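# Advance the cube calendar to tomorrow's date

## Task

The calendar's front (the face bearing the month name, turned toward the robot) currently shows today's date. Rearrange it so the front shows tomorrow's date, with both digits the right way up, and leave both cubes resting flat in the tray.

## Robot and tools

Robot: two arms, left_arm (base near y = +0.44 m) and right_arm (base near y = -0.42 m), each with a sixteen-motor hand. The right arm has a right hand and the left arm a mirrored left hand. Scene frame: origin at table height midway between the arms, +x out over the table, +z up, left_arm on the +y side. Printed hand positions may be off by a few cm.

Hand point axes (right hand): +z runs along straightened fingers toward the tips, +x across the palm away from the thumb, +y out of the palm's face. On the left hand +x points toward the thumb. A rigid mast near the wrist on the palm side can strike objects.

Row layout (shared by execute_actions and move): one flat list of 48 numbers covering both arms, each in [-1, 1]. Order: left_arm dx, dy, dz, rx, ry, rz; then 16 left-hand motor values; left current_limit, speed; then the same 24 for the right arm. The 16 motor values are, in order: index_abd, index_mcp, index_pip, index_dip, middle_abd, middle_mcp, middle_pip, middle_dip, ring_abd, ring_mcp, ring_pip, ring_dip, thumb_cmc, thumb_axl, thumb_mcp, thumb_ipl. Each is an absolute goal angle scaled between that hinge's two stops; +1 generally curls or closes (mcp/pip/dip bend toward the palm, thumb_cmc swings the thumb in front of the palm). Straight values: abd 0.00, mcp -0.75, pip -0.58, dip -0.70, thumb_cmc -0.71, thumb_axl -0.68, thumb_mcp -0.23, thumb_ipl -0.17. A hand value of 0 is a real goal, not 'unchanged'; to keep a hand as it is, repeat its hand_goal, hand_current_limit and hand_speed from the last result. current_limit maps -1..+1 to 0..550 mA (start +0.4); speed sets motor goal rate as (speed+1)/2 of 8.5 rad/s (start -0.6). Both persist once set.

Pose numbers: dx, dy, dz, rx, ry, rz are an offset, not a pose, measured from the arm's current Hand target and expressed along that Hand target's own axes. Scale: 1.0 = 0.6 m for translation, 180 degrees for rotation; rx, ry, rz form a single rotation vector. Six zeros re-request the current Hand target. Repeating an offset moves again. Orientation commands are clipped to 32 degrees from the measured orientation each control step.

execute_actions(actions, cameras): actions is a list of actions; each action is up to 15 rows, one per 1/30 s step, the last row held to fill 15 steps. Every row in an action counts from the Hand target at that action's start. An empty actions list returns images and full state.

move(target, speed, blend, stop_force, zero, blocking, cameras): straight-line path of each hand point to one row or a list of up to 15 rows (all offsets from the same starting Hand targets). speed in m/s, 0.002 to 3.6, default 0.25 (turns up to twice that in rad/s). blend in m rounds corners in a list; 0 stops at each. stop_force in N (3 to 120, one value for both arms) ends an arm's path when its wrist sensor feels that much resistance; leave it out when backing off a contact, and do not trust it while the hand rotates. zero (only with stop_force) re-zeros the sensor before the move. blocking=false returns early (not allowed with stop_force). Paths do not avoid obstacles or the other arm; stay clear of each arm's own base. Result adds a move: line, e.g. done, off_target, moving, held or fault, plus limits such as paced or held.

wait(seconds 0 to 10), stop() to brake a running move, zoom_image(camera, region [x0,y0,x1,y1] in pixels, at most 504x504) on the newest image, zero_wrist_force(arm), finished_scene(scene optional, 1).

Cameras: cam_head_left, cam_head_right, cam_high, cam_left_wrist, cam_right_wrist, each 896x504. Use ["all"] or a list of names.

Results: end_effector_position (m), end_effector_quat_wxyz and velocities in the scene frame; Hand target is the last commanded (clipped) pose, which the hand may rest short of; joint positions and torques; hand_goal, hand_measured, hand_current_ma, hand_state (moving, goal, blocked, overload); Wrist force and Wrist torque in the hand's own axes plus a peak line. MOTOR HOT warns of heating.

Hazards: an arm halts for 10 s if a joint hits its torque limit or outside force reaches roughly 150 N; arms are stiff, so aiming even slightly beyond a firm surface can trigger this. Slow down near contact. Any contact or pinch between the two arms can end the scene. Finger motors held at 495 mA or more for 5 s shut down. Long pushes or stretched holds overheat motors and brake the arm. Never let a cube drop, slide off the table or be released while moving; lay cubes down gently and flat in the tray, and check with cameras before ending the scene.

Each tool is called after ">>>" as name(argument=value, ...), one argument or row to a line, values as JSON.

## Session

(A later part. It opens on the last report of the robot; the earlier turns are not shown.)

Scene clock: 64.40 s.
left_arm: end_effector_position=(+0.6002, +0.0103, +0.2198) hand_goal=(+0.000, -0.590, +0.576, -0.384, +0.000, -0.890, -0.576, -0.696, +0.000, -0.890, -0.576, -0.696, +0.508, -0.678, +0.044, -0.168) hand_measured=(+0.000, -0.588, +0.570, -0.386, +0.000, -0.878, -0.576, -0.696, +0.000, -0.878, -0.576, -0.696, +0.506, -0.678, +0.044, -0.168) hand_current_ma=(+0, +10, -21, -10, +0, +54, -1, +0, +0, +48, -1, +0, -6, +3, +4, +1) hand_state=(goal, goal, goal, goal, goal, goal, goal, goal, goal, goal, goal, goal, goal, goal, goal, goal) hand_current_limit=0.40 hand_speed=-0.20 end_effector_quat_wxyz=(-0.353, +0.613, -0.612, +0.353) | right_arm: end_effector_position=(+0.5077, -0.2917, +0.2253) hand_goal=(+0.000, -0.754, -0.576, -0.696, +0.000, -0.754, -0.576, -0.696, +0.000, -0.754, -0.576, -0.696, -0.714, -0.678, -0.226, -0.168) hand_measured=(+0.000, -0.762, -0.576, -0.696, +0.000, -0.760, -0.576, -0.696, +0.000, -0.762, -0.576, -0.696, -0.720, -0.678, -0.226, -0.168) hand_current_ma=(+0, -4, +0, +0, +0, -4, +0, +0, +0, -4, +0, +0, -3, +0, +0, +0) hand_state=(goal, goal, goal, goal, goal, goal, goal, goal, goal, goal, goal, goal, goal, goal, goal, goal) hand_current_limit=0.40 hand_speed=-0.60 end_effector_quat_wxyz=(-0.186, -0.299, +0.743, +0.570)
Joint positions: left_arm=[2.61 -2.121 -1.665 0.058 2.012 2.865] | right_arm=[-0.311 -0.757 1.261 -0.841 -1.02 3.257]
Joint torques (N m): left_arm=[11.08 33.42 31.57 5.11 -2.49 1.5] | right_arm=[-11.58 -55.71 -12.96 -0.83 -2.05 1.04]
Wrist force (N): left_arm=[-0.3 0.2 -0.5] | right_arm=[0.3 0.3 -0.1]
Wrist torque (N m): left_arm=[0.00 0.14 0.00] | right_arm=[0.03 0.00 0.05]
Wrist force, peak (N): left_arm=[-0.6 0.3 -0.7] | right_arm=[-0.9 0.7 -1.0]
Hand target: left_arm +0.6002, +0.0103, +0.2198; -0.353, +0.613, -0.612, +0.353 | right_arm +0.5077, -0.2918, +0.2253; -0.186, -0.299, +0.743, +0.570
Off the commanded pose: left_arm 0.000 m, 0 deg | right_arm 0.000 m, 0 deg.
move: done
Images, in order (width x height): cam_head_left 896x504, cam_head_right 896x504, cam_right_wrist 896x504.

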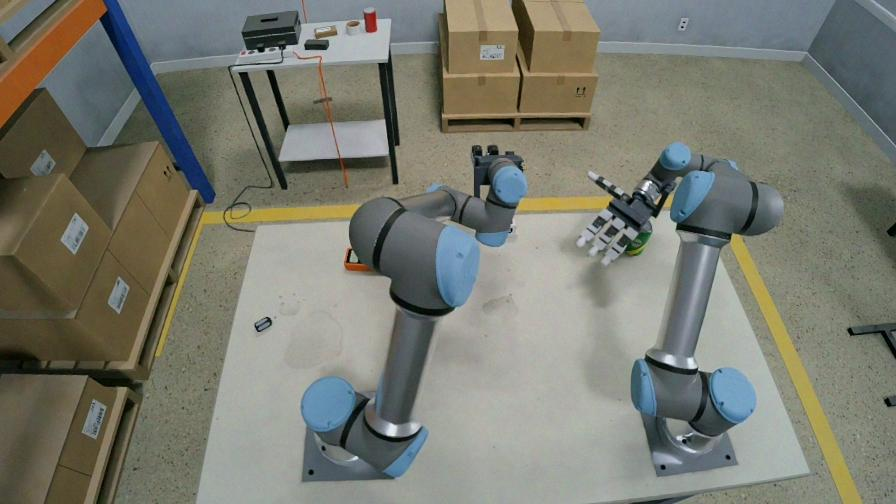

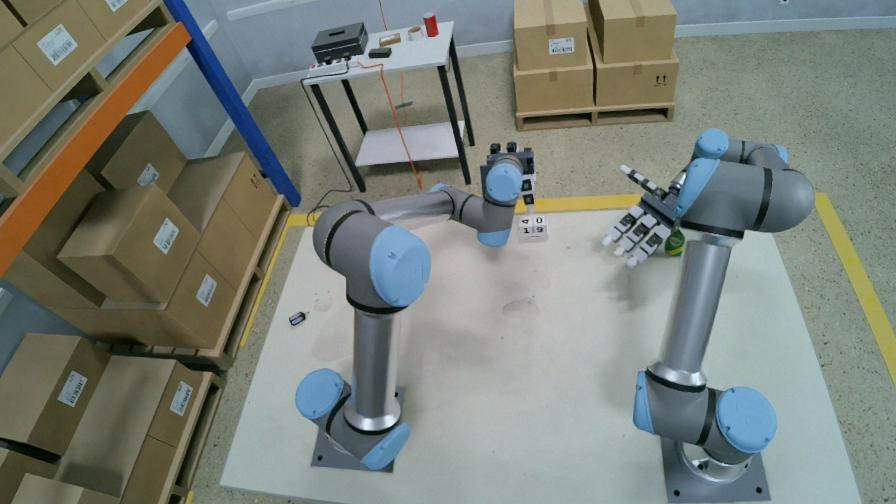

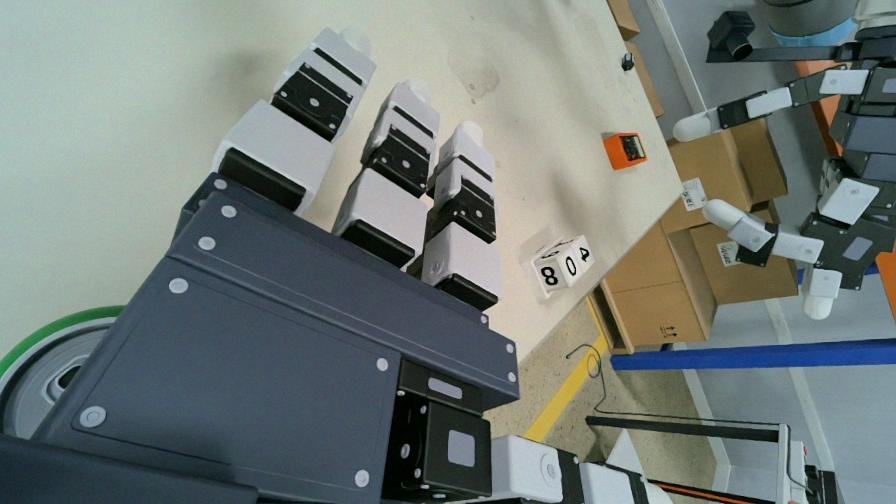

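>>> move(
  target=[0.0167,0.0857,0.1515,0,0,0,0,-0.589,0.577,-0.384,0,-0.89,-0.576,-0.696,0,-0.89,-0.576,-0.696,0.509,-0.678,0.045,-0.168,0.4,-0.2,0,0,0,0,0,0,0,-0.754,-0.576,-0.696,0,-0.754,-0.576,-0.696,0,-0.754,-0.576,-0.696,-0.714,-0.678,-0.226,-0.168,0.4,-0.6],
  speed=0.2,
  cameras=["all"],
)

>>> zoom_image(
  camera="cam_right_wrist",
  region=[500, 100, 800, 350],
)

>>> zoom_image(
  camera="cam_high",
  region=[450, 220, 570, 320],
)

>>> zoom_image(
  camera="cam_head_right",
  region=[470, 160, 590, 260],
)

Scene clock: 69.87 s.
left_arm: end_effector_position=(+0.6531, +0.0003, +0.1298) hand_goal=(+0.000, -0.590, +0.576, -0.384, +0.000, -0.890, -0.576, -0.696, +0.000, -0.890, -0.576, -0.696, +0.508, -0.678, +0.044, -0.168) hand_measured=(+0.000, -0.588, +0.570, -0.386, +0.000, -0.878, -0.576, -0.696, +0.000, -0.878, -0.576, -0.696, +0.506, -0.678, +0.044, -0.168) hand_current_ma=(+0, +11, -20, -10, +0, +54, +0, +0, +0, +48, +0, +0, -6, +3, +4, +1) hand_state=(goal, goal, goal, goal, goal, goal, goal, goal, goal, goal, goal, goal, goal, goal, goal, goal) hand_current_limit=0.40 hand_speed=-0.20 end_effector_quat_wxyz=(-0.353, +0.613, -0.612, +0.353) | right_arm: end_effector_position=(+0.5077, -0.2918, +0.2253) hand_goal=(+0.000, -0.754, -0.576, -0.696, +0.000, -0.754, -0.576, -0.696, +0.000, -0.754, -0.576, -0.696, -0.714, -0.678, -0.226, -0.168) hand_measured=(+0.000, -0.762, -0.576, -0.696, +0.000, -0.760, -0.576, -0.696, +0.000, -0.762, -0.576, -0.696, -0.720, -0.678, -0.226, -0.168) hand_current_ma=(+0, -4, +0, +0, +0, -4, +0, +0, +0, -4, +0, +0, -3, +0, +0, +0) hand_state=(goal, goal, goal, goal, goal, goal, goal, goal, goal, goal, goal, goal, goal, goal, goal, goal) hand_current_limit=0.40 hand_speed=-0.60 end_effector_quat_wxyz=(-0.186, -0.299, +0.743, +0.570)
Joint positions: left_arm=[2.637 -2.345 -1.547 0.171 1.989 2.881] | right_arm=[-0.311 -0.757 1.261 -0.841 -1.02 3.257]
Joint torques (N m): left_arm=[10.83 39.74 31.14 5.1 -2.52 1.47] | right_arm=[-10.62 -55.97 -12.4 -0.87 -1.67 1.23]
Wrist force (N): left_arm=[-0.4 0.2 -0.5] | right_arm=[0.2 0.5 -0.2]
Wrist torque (N m): left_arm=[0.02 0.14 -0.01] | right_arm=[0.06 0.01 0.05]
Wrist force, peak (N): left_arm=[-0.6 -0.5 -1.4] | right_arm=[0.1 0.6 -0.5]
Hand target: left_arm +0.6531, +0.0003, +0.1297; -0.353, +0.613, -0.612, +0.353 | right_arm +0.5077, -0.2918, +0.2253; -0.186, -0.299, +0.743, +0.570
Off the commanded pose: left_arm 0.000 m, 0 deg | right_arm 0.000 m, 0 deg.
move: done

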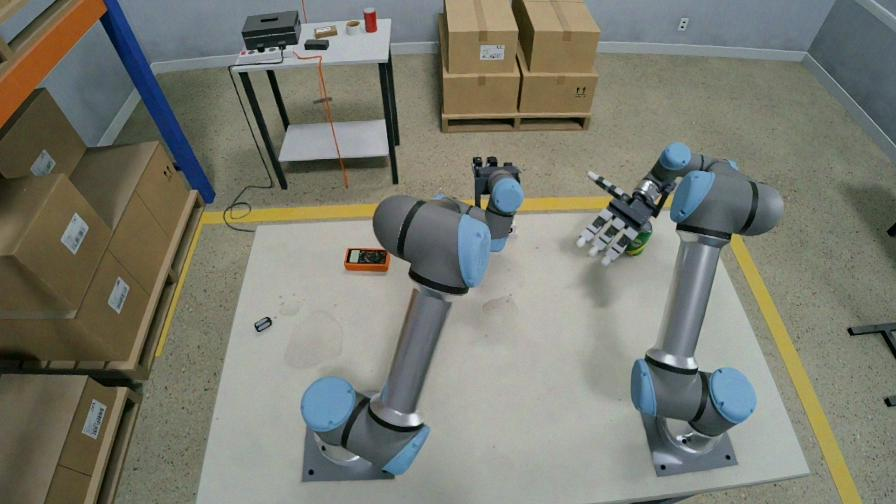

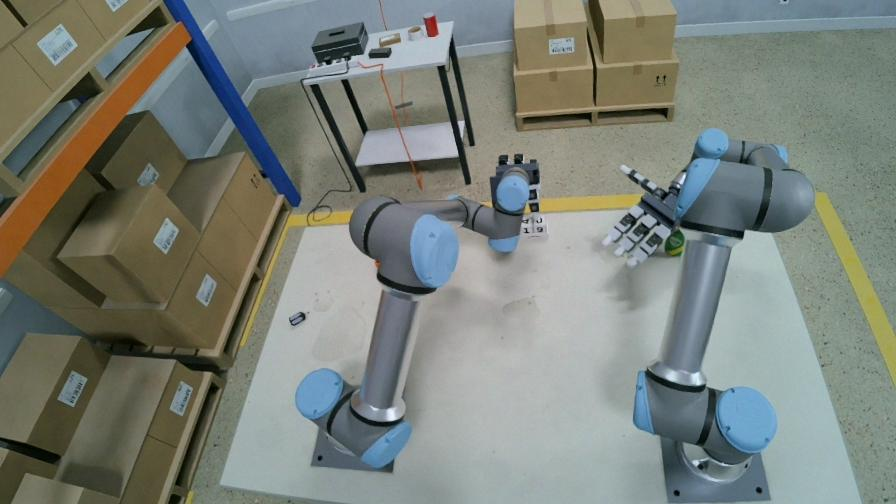

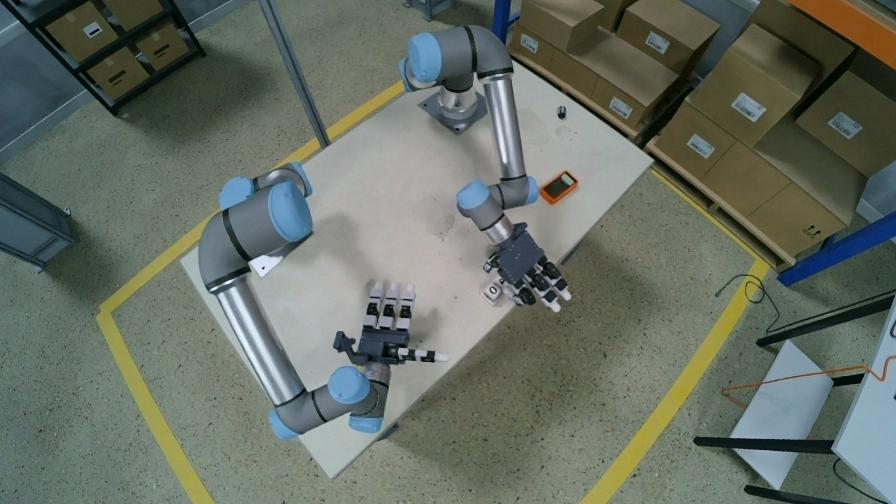

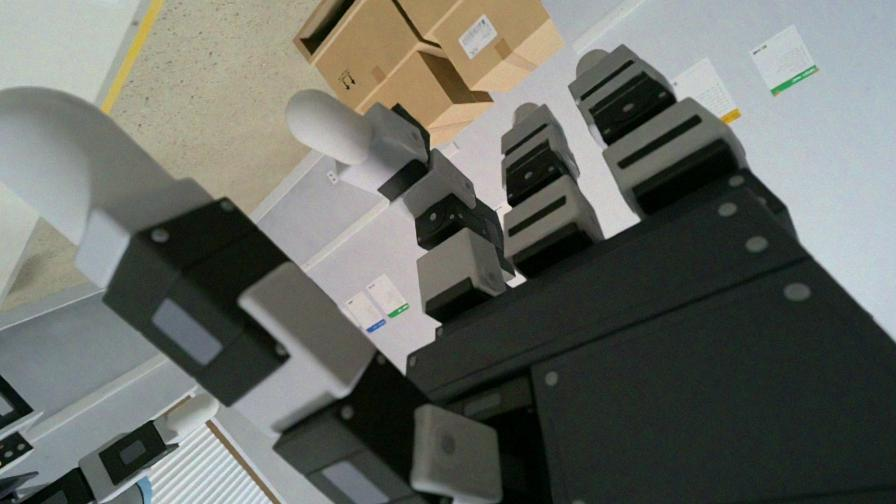

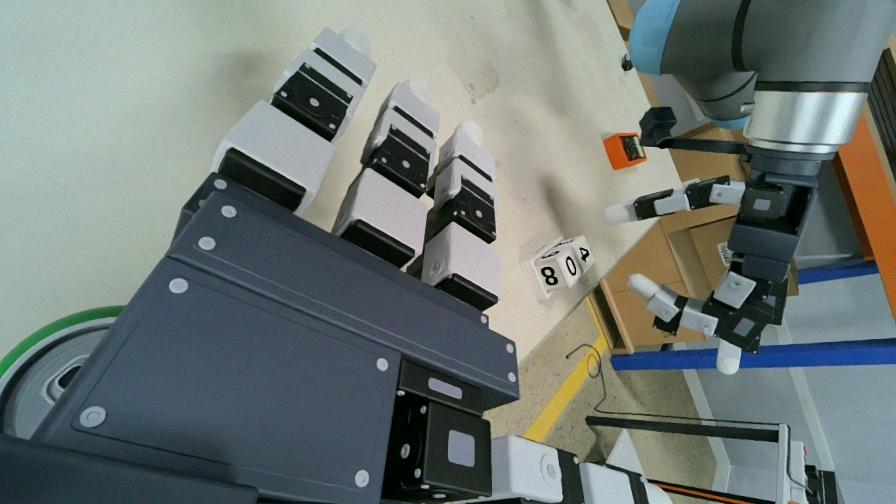

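Scaled by 1.680.

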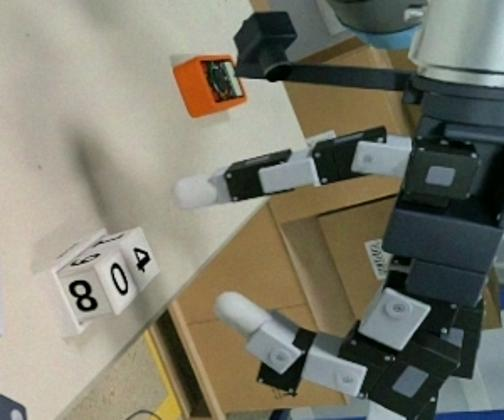

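Scaled by 4.200.

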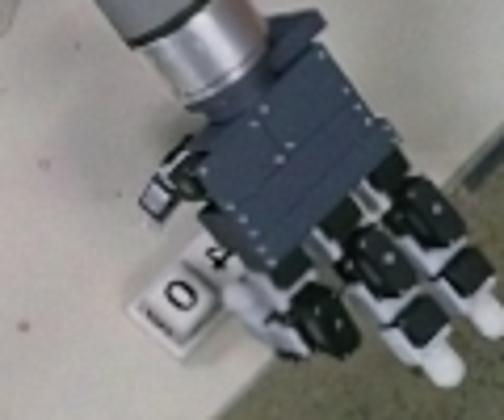

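Scaled by 4.200.

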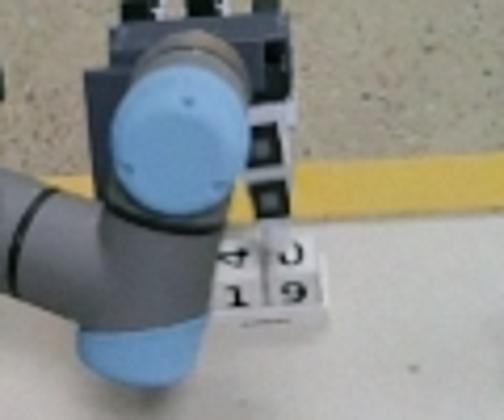

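>>> move(
  target=[0.0133,0.063,0.0075,0,0,0,0,-0.589,0.577,-0.384,0,-0.89,-0.576,-0.696,0,-0.89,-0.576,-0.696,0.509,-0.678,0.045,-0.168,0.4,-0.2,0,0,0,0,0,0,0,-0.754,-0.576,-0.696,0,-0.754,-0.576,-0.696,0,-0.754,-0.576,-0.696,-0.714,-0.678,-0.226,-0.168,0.4,-0.6],
  speed=0.15,
  cameras=["cam_right_wrist","cam_head_right","cam_high","cam_left_wrist"],
)

>>> zoom_image(
  camera="cam_right_wrist",
  region=[500, 180, 680, 330],
)

>>> zoom_image(
  camera="cam_high",
  region=[460, 240, 560, 320],
)

>>> zoom_image(
  camera="cam_head_right",
  region=[490, 180, 570, 250],
)

Scene clock: 73.20 s.
left_arm: end_effector_position=(+0.6382, -0.0077, +0.0949) hand_goal=(+0.000, -0.590, +0.576, -0.384, +0.000, -0.890, -0.576, -0.696, +0.000, -0.890, -0.576, -0.696, +0.508, -0.678, +0.044, -0.168) hand_measured=(+0.000, -0.588, +0.570, -0.386, +0.000, -0.878, -0.576, -0.696, +0.000, -0.878, -0.576, -0.696, +0.506, -0.678, +0.044, -0.168) hand_current_ma=(+0, +11, -20, -10, +0, +54, +0, +0, +0, +48, +0, +0, -5, +3, +4, +1) hand_state=(goal, goal, goal, goal, goal, goal, goal, goal, goal, goal, goal, goal, goal, goal, goal, goal) hand_current_limit=0.40 hand_speed=-0.20 end_effector_quat_wxyz=(-0.353, +0.613, -0.612, +0.353) | right_arm: end_effector_position=(+0.5077, -0.2918, +0.2253) hand_goal=(+0.000, -0.754, -0.576, -0.696, +0.000, -0.754, -0.576, -0.696, +0.000, -0.754, -0.576, -0.696, -0.714, -0.678, -0.226, -0.168) hand_measured=(+0.000, -0.762, -0.576, -0.696, +0.000, -0.760, -0.576, -0.696, +0.000, -0.762, -0.576, -0.696, -0.720, -0.678, -0.226, -0.168) hand_current_ma=(+0, -4, +0, +0, +0, -4, +0, +0, +0, -4, +0, +0, -3, +0, +0, +0) hand_state=(goal, goal, goal, goal, goal, goal, goal, goal, goal, goal, goal, goal, goal, goal, goal, goal) hand_current_limit=0.40 hand_speed=-0.60 end_effector_quat_wxyz=(-0.186, -0.299, +0.743, +0.570)
Joint positions: left_arm=[2.614 -2.392 -1.575 0.24 2.008 2.867] | right_arm=[-0.311 -0.757 1.261 -0.841 -1.02 3.257]
Joint torques (N m): left_arm=[-9.99 38.72 4.82 5.08 2.63 -1.41] | right_arm=[-10.24 -55.89 -12.41 -0.84 -1.14 1.19]
Wrist force (N): left_arm=[-0.5 0.4 -0.7] | right_arm=[0.1 0.3 -0.2]
Wrist torque (N m): left_arm=[0.07 0.17 0.06] | right_arm=[0.03 0.03 0.03]
Wrist force, peak (N): left_arm=[-0.9 -0.7 -0.5] | right_arm=[0.4 0.4 -0.5]
Hand target: left_arm +0.6381, -0.0077, +0.0948; -0.353, +0.613, -0.612, +0.353 | right_arm +0.5077, -0.2918, +0.2253; -0.186, -0.299, +0.743, +0.570
Off the commanded pose: left_arm 0.000 m, 0 deg | right_arm 0.000 m, 0 deg.
move: done
Images, in order (width x height): cam_head_right 896x504, cam_high 896x504, cam_left_wrist 896x504, cam_right_wrist 896x504.

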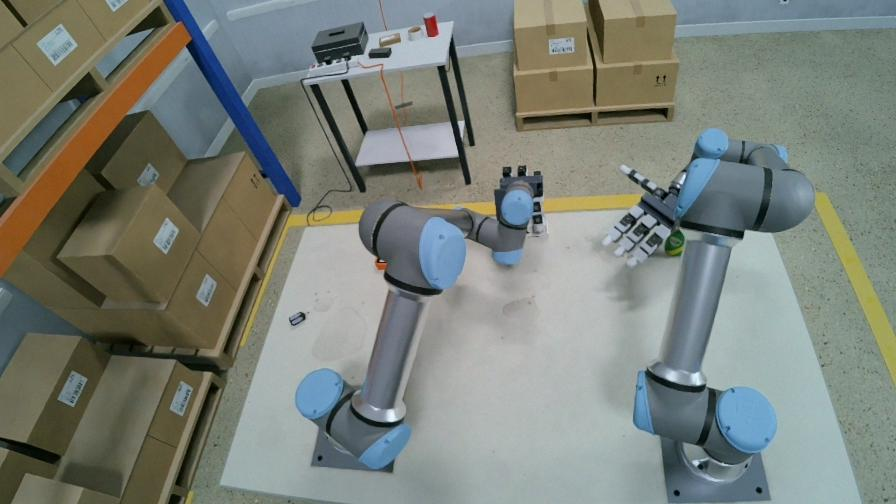

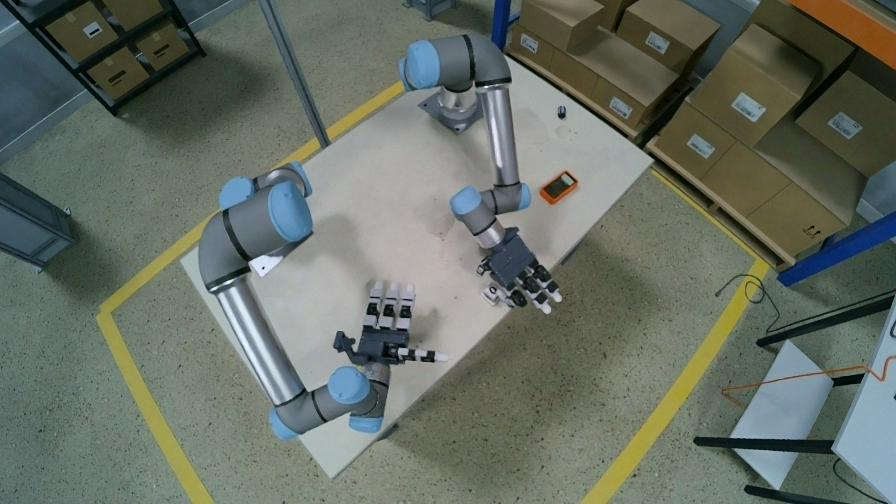

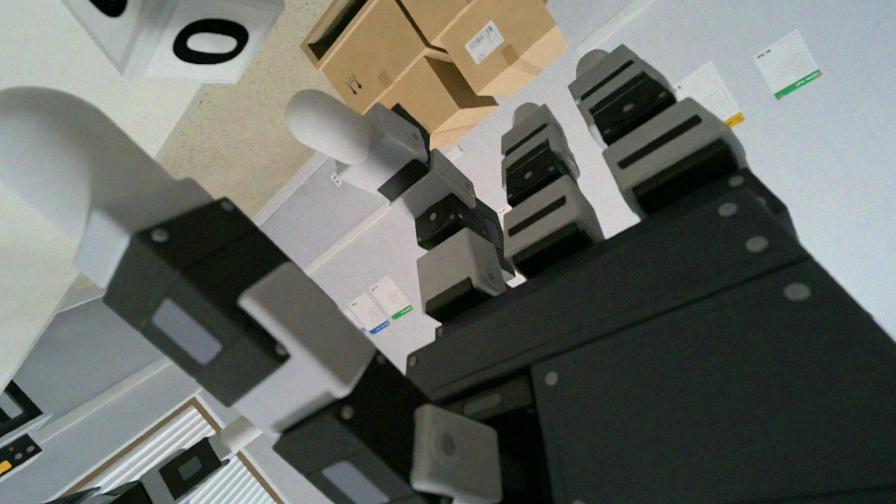

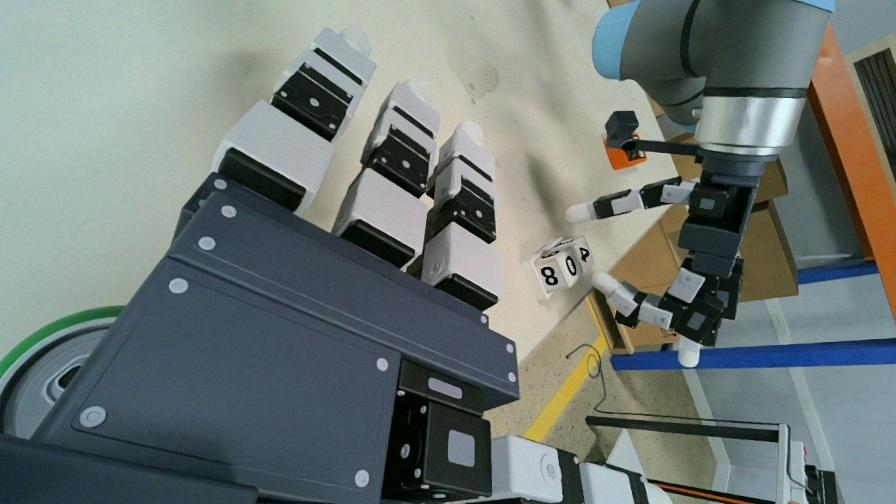

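Scaled by 2.800.

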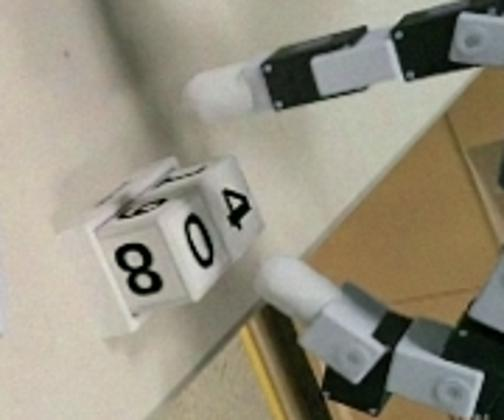

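Scaled by 5.040.

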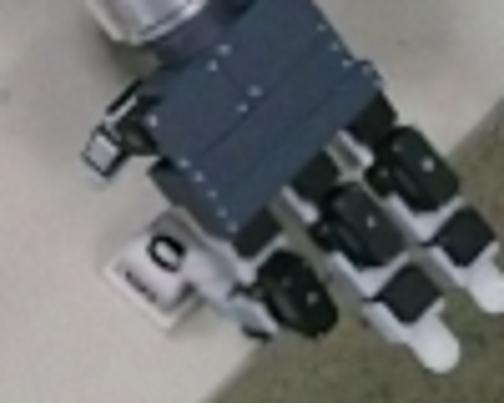

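Scaled by 6.300.

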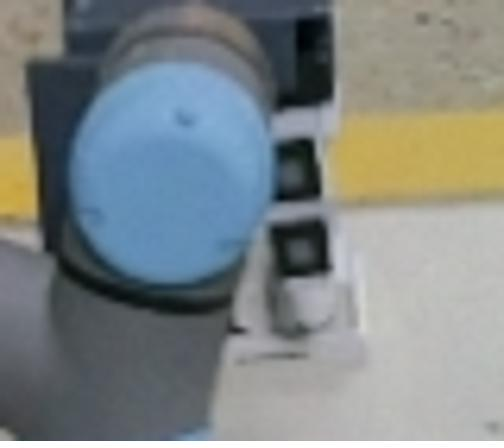

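>>> move(
  target=[
    [0,0,0,0,0,0,0,-0.699,0.577,-0.384,0,-0.89,-0.576,-0.696,0,-0.89,-0.576,-0.696,0.509,-0.678,-0.0225,-0.168,0.4,-0.2,0,0,0,0,0,0,0,-0.754,-0.576,-0.696,0,-0.754,-0.576,-0.696,0,-0.754,-0.576,-0.696,-0.714,-0.678,-0.226,-0.168,0.4,-0.6],
    [0.01,0.03,0.0482,0,0,0,0,-0.699,0.577,-0.384,0,-0.89,-0.576,-0.696,0,-0.89,-0.576,-0.696,0.509,-0.678,-0.0225,-0.168,0.4,-0.2,0,0,0,0,0,0,0,-0.754,-0.576,-0.696,0,-0.754,-0.576,-0.696,0,-0.754,-0.576,-0.696,-0.714,-0.678,-0.226,-0.168,0.4,-0.6],
  ],
  speed=0.08,
  stop_force=8,
  cameras=["cam_right_wrist","cam_head_right","cam_high","cam_left_wrist"],
)

>>> zoom_image(
  camera="cam_right_wrist",
  region=[500, 180, 680, 330],
)

>>> zoom_image(
  camera="cam_high",
  region=[460, 240, 560, 320],
)

>>> zoom_image(
  camera="cam_head_right",
  region=[490, 180, 570, 250],
)

Scene clock: 80.73 s.
left_arm: end_effector_position=(+0.6542, -0.0137, +0.0647) hand_goal=(+0.000, -0.700, +0.576, -0.384, +0.000, -0.890, -0.576, -0.696, +0.000, -0.890, -0.576, -0.696, +0.508, -0.678, -0.022, -0.168) hand_measured=(+0.000, -0.686, +0.572, -0.386, +0.000, -0.878, -0.576, -0.696, +0.000, -0.878, -0.576, -0.696, +0.506, -0.678, -0.018, -0.168) hand_current_ma=(+0, +60, -17, -10, +0, +54, +0, +0, +0, +48, +0, +0, -5, +3, +19, +1) hand_state=(goal, goal, goal, goal, goal, goal, goal, goal, goal, goal, goal, goal, goal, goal, goal, goal) hand_current_limit=0.40 hand_speed=-0.20 end_effector_quat_wxyz=(-0.353, +0.613, -0.612, +0.353) | right_arm: end_effector_position=(+0.5077, -0.2918, +0.2253) hand_goal=(+0.000, -0.754, -0.576, -0.696, +0.000, -0.754, -0.576, -0.696, +0.000, -0.754, -0.576, -0.696, -0.714, -0.678, -0.226, -0.168) hand_measured=(+0.000, -0.762, -0.576, -0.696, +0.000, -0.760, -0.576, -0.696, +0.000, -0.762, -0.576, -0.696, -0.720, -0.678, -0.226, -0.168) hand_current_ma=(+0, -4, +0, +0, +0, -4, +0, +0, +0, -4, +0, +0, -3, +0, +0, +0) hand_state=(goal, goal, goal, goal, goal, goal, goal, goal, goal, goal, goal, goal, goal, goal, goal, goal) hand_current_limit=0.40 hand_speed=-0.60 end_effector_quat_wxyz=(-0.186, -0.299, +0.743, +0.570)
Joint positions: left_arm=[2.618 -2.471 -1.514 0.259 2.004 2.87] | right_arm=[-0.311 -0.757 1.261 -0.841 -1.02 3.257]
Joint torques (N m): left_arm=[11.35 41.72 28.43 5.1 -2.47 1.5] | right_arm=[-10.15 -55.69 -11.81 -0.89 -0.62 1.19]
Wrist force (N): left_arm=[-0.4 0.4 -0.5] | right_arm=[0.1 0.3 -0.1]
Wrist torque (N m): left_arm=[0.04 0.13 0.01] | right_arm=[0.05 0.03 0.04]
Wrist force, peak (N): left_arm=[-0.7 0.3 -1.2] | right_arm=[0.3 0.4 -0.5]
Hand target: left_arm +0.6542, -0.0137, +0.0647; -0.353, +0.613, -0.612, +0.353 | right_arm +0.5077, -0.2918, +0.2253; -0.186, -0.299, +0.743, +0.570
Off the commanded pose: left_arm 0.000 m, 0 deg | right_arm 0.000 m, 0 deg.
move: done
Images, in order (width x height): cam_head_right 896x504, cam_high 896x504, cam_left_wrist 896x504, cam_right_wrist 896x504.

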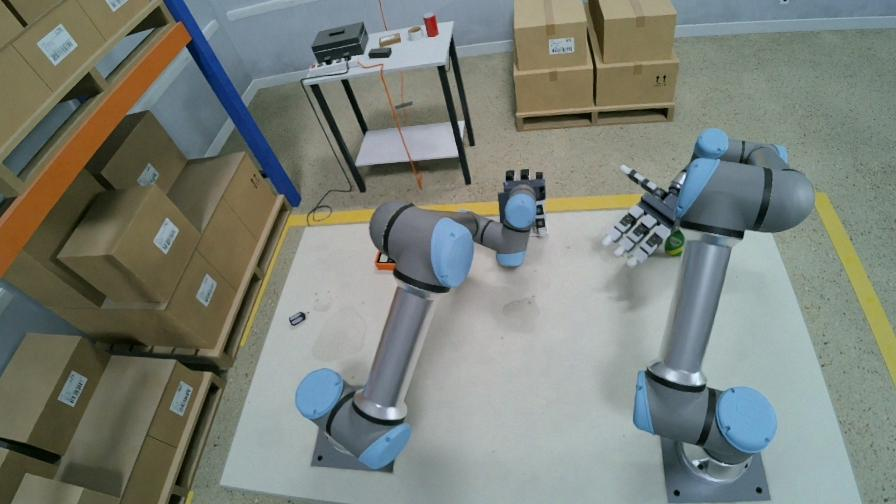

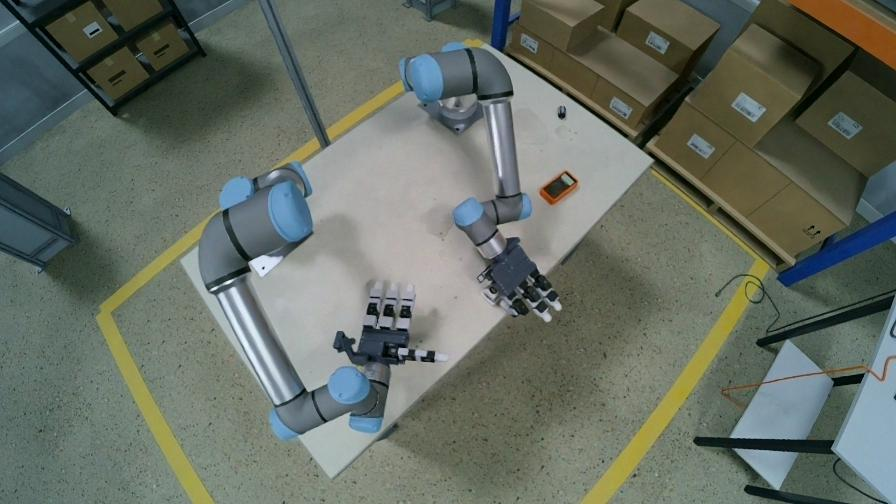

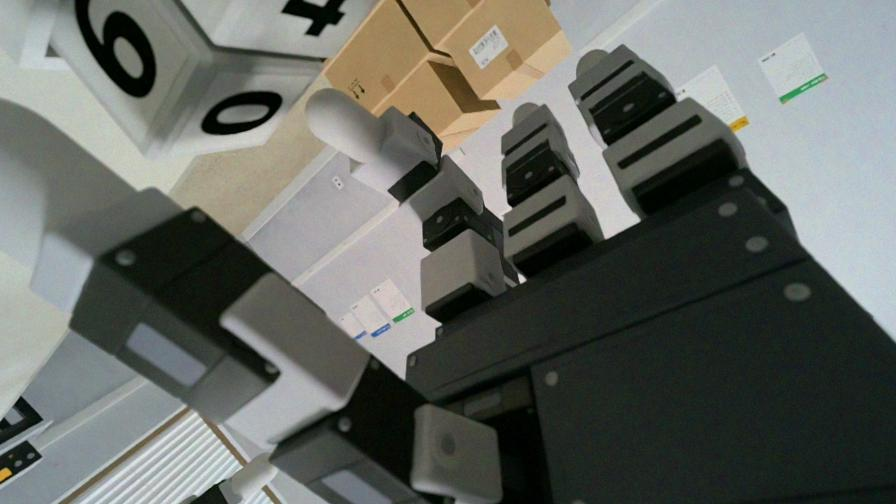

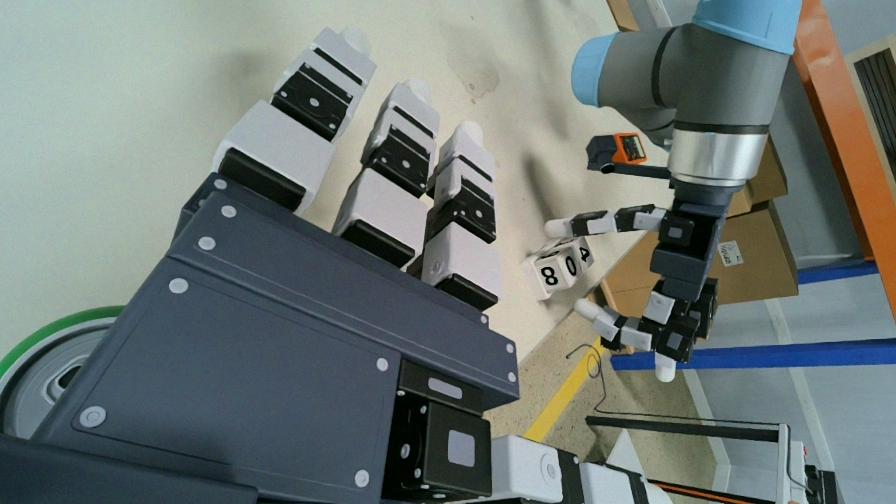

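Scaled by 2.800.

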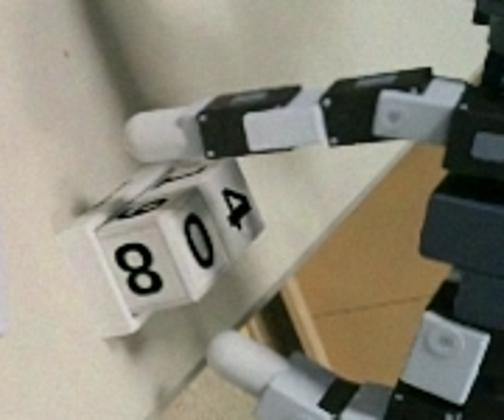

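Scaled by 5.040.

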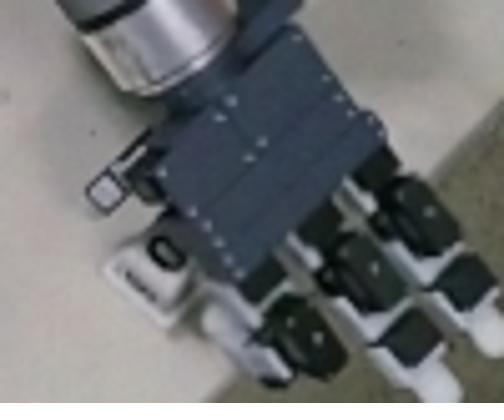

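Scaled by 6.300.

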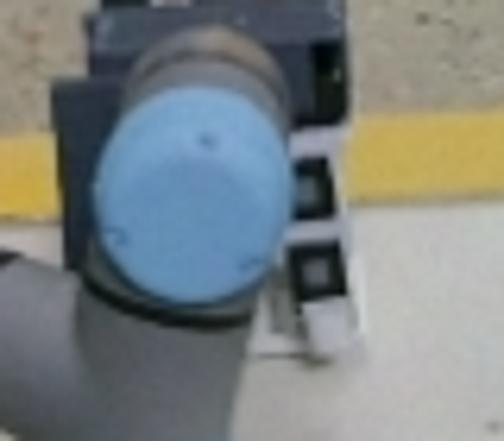

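>>> wait(
  seconds=0,
  cameras=["all"],
)

>>> zoom_image(
  camera="cam_head_left",
  region=[462, 180, 542, 250],
)

>>> zoom_image(
  camera="cam_left_wrist",
  region=[0, 0, 400, 250],
)

>>> zoom_image(
  camera="cam_head_right",
  region=[510, 205, 560, 245],
)

>>> zoom_image(
  camera="cam_right_wrist",
  region=[520, 210, 620, 320],
)

Scene clock: 87.23 s.
left_arm: end_effector_position=(+0.6542, -0.0137, +0.0647) hand_goal=(+0.000, -0.700, +0.576, -0.384, +0.000, -0.890, -0.576, -0.696, +0.000, -0.890, -0.576, -0.696, +0.508, -0.678, -0.022, -0.168) hand_measured=(+0.000, -0.686, +0.572, -0.386, +0.000, -0.878, -0.576, -0.696, +0.000, -0.878, -0.576, -0.696, +0.506, -0.678, -0.018, -0.168) hand_current_ma=(+0, +60, -17, -10, +0, +54, +0, +0, +0, +48, +0, +0, -5, +3, +19, +1) hand_state=(goal, goal, goal, goal, goal, goal, goal, goal, goal, goal, goal, goal, goal, goal, goal, goal) hand_current_limit=0.40 hand_speed=-0.20 end_effector_quat_wxyz=(-0.353, +0.613, -0.612, +0.353) | right_arm: end_effector_position=(+0.5077, -0.2918, +0.2253) hand_goal=(+0.000, -0.754, -0.576, -0.696, +0.000, -0.754, -0.576, -0.696, +0.000, -0.754, -0.576, -0.696, -0.714, -0.678, -0.226, -0.168) hand_measured=(+0.000, -0.762, -0.576, -0.696, +0.000, -0.760, -0.576, -0.696, +0.000, -0.762, -0.576, -0.696, -0.720, -0.678, -0.226, -0.168) hand_current_ma=(+0, -4, +0, +0, +0, -4, +0, +0, +0, -4, +0, +0, -3, +0, +0, +0) hand_state=(goal, goal, goal, goal, goal, goal, goal, goal, goal, goal, goal, goal, goal, goal, goal, goal) hand_current_limit=0.40 hand_speed=-0.60 end_effector_quat_wxyz=(-0.186, -0.299, +0.743, +0.570)
Joint positions: left_arm=[2.618 -2.471 -1.514 0.259 2.004 2.87] | right_arm=[-0.311 -0.757 1.261 -0.841 -1.02 3.257]
Joint torques (N m): left_arm=[10.64 41.75 28.96 5.08 -2.48 1.32] | right_arm=[-10.48 -55.66 -11.67 -0.78 -0.46 1.2]
Wrist force (N): left_arm=[-0.4 0.2 -0.6] | right_arm=[0.2 0.2 -0.1]
Wrist torque (N m): left_arm=[0.04 0.14 0.01] | right_arm=[0.02 0.01 0.04]
Wrist force, peak (N): left_arm=[-0.5 0.7 -0.6] | right_arm=[0.3 0.6 -0.4]
Hand target: left_arm +0.6542, -0.0137, +0.0647; -0.353, +0.613, -0.612, +0.353 | right_arm +0.5077, -0.2918, +0.2253; -0.186, -0.299, +0.743, +0.570
Off the commanded pose: left_arm 0.000 m, 0 deg | right_arm 0.000 m, 0 deg.

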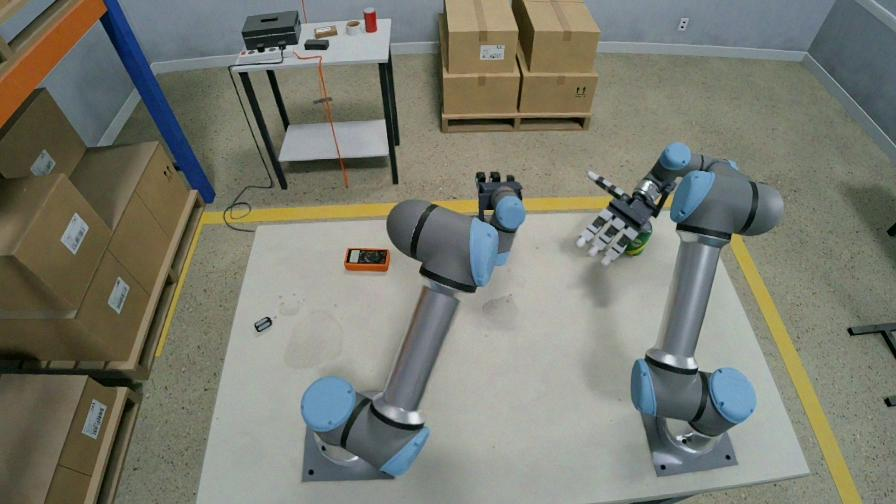

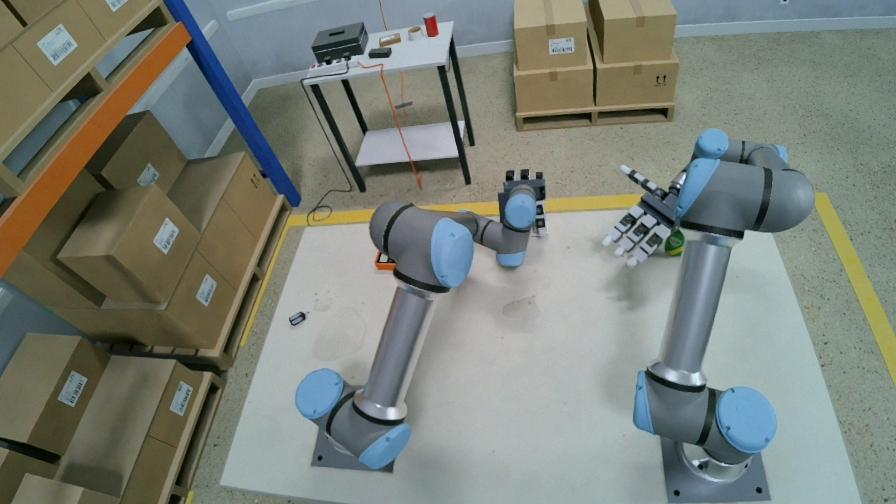

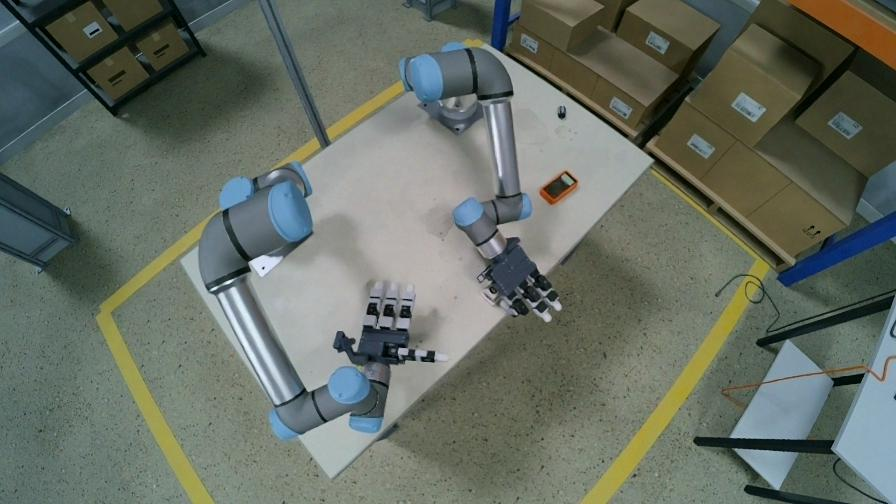

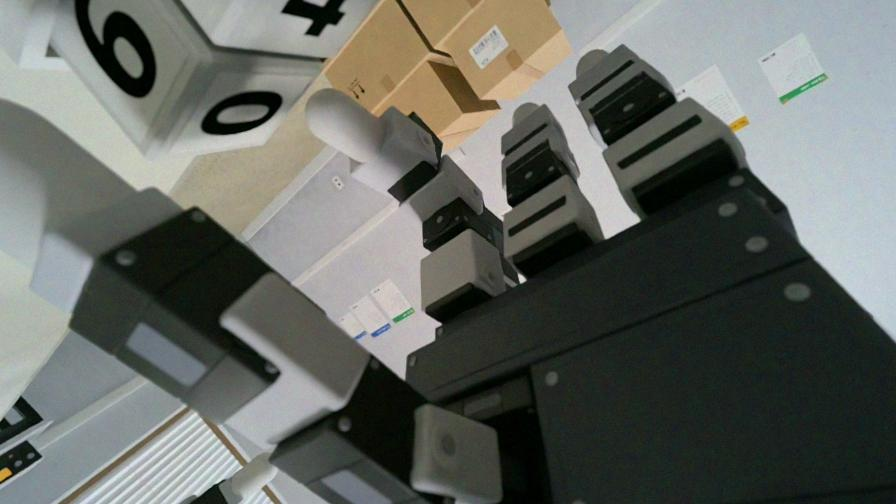

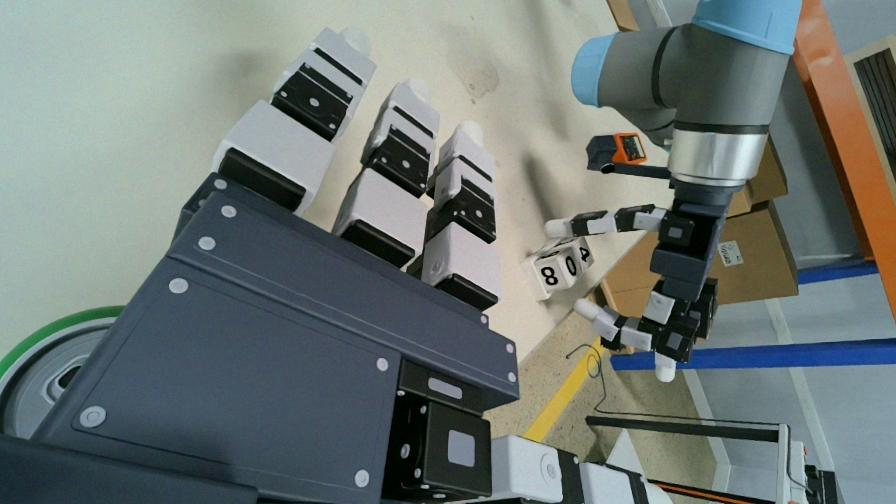

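Scaled by 6.300.

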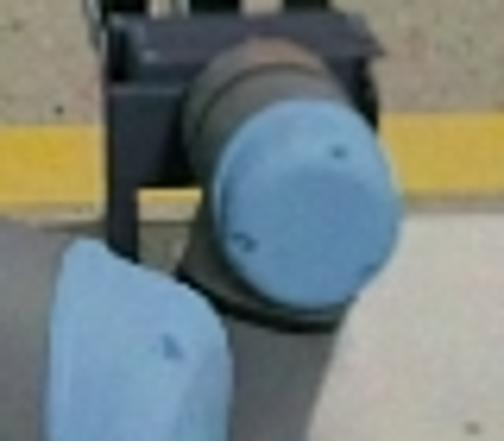

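Scaled by 1.260.

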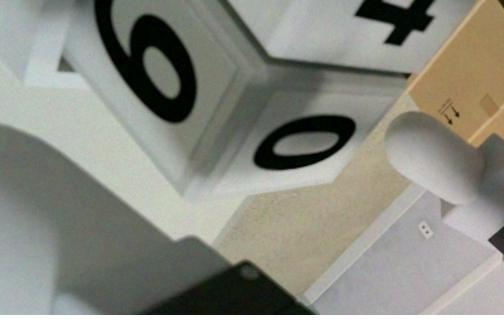

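Scaled by 10.080.

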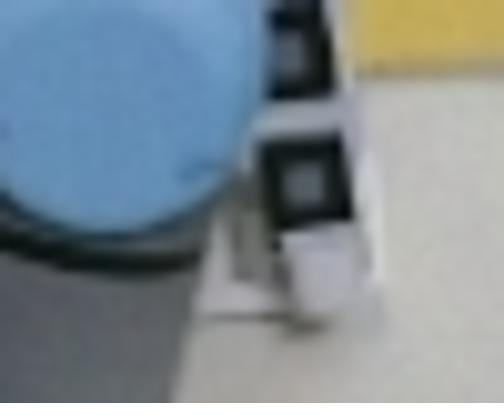

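Scaled by 4.582.

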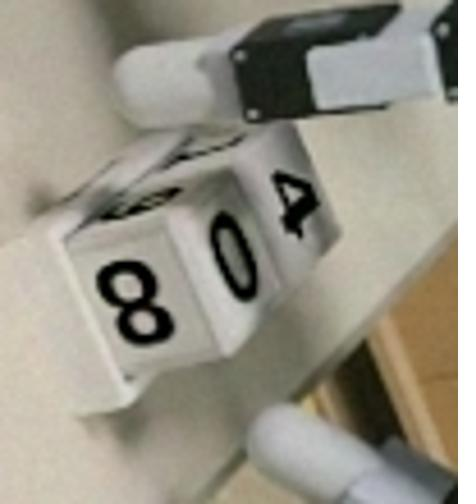

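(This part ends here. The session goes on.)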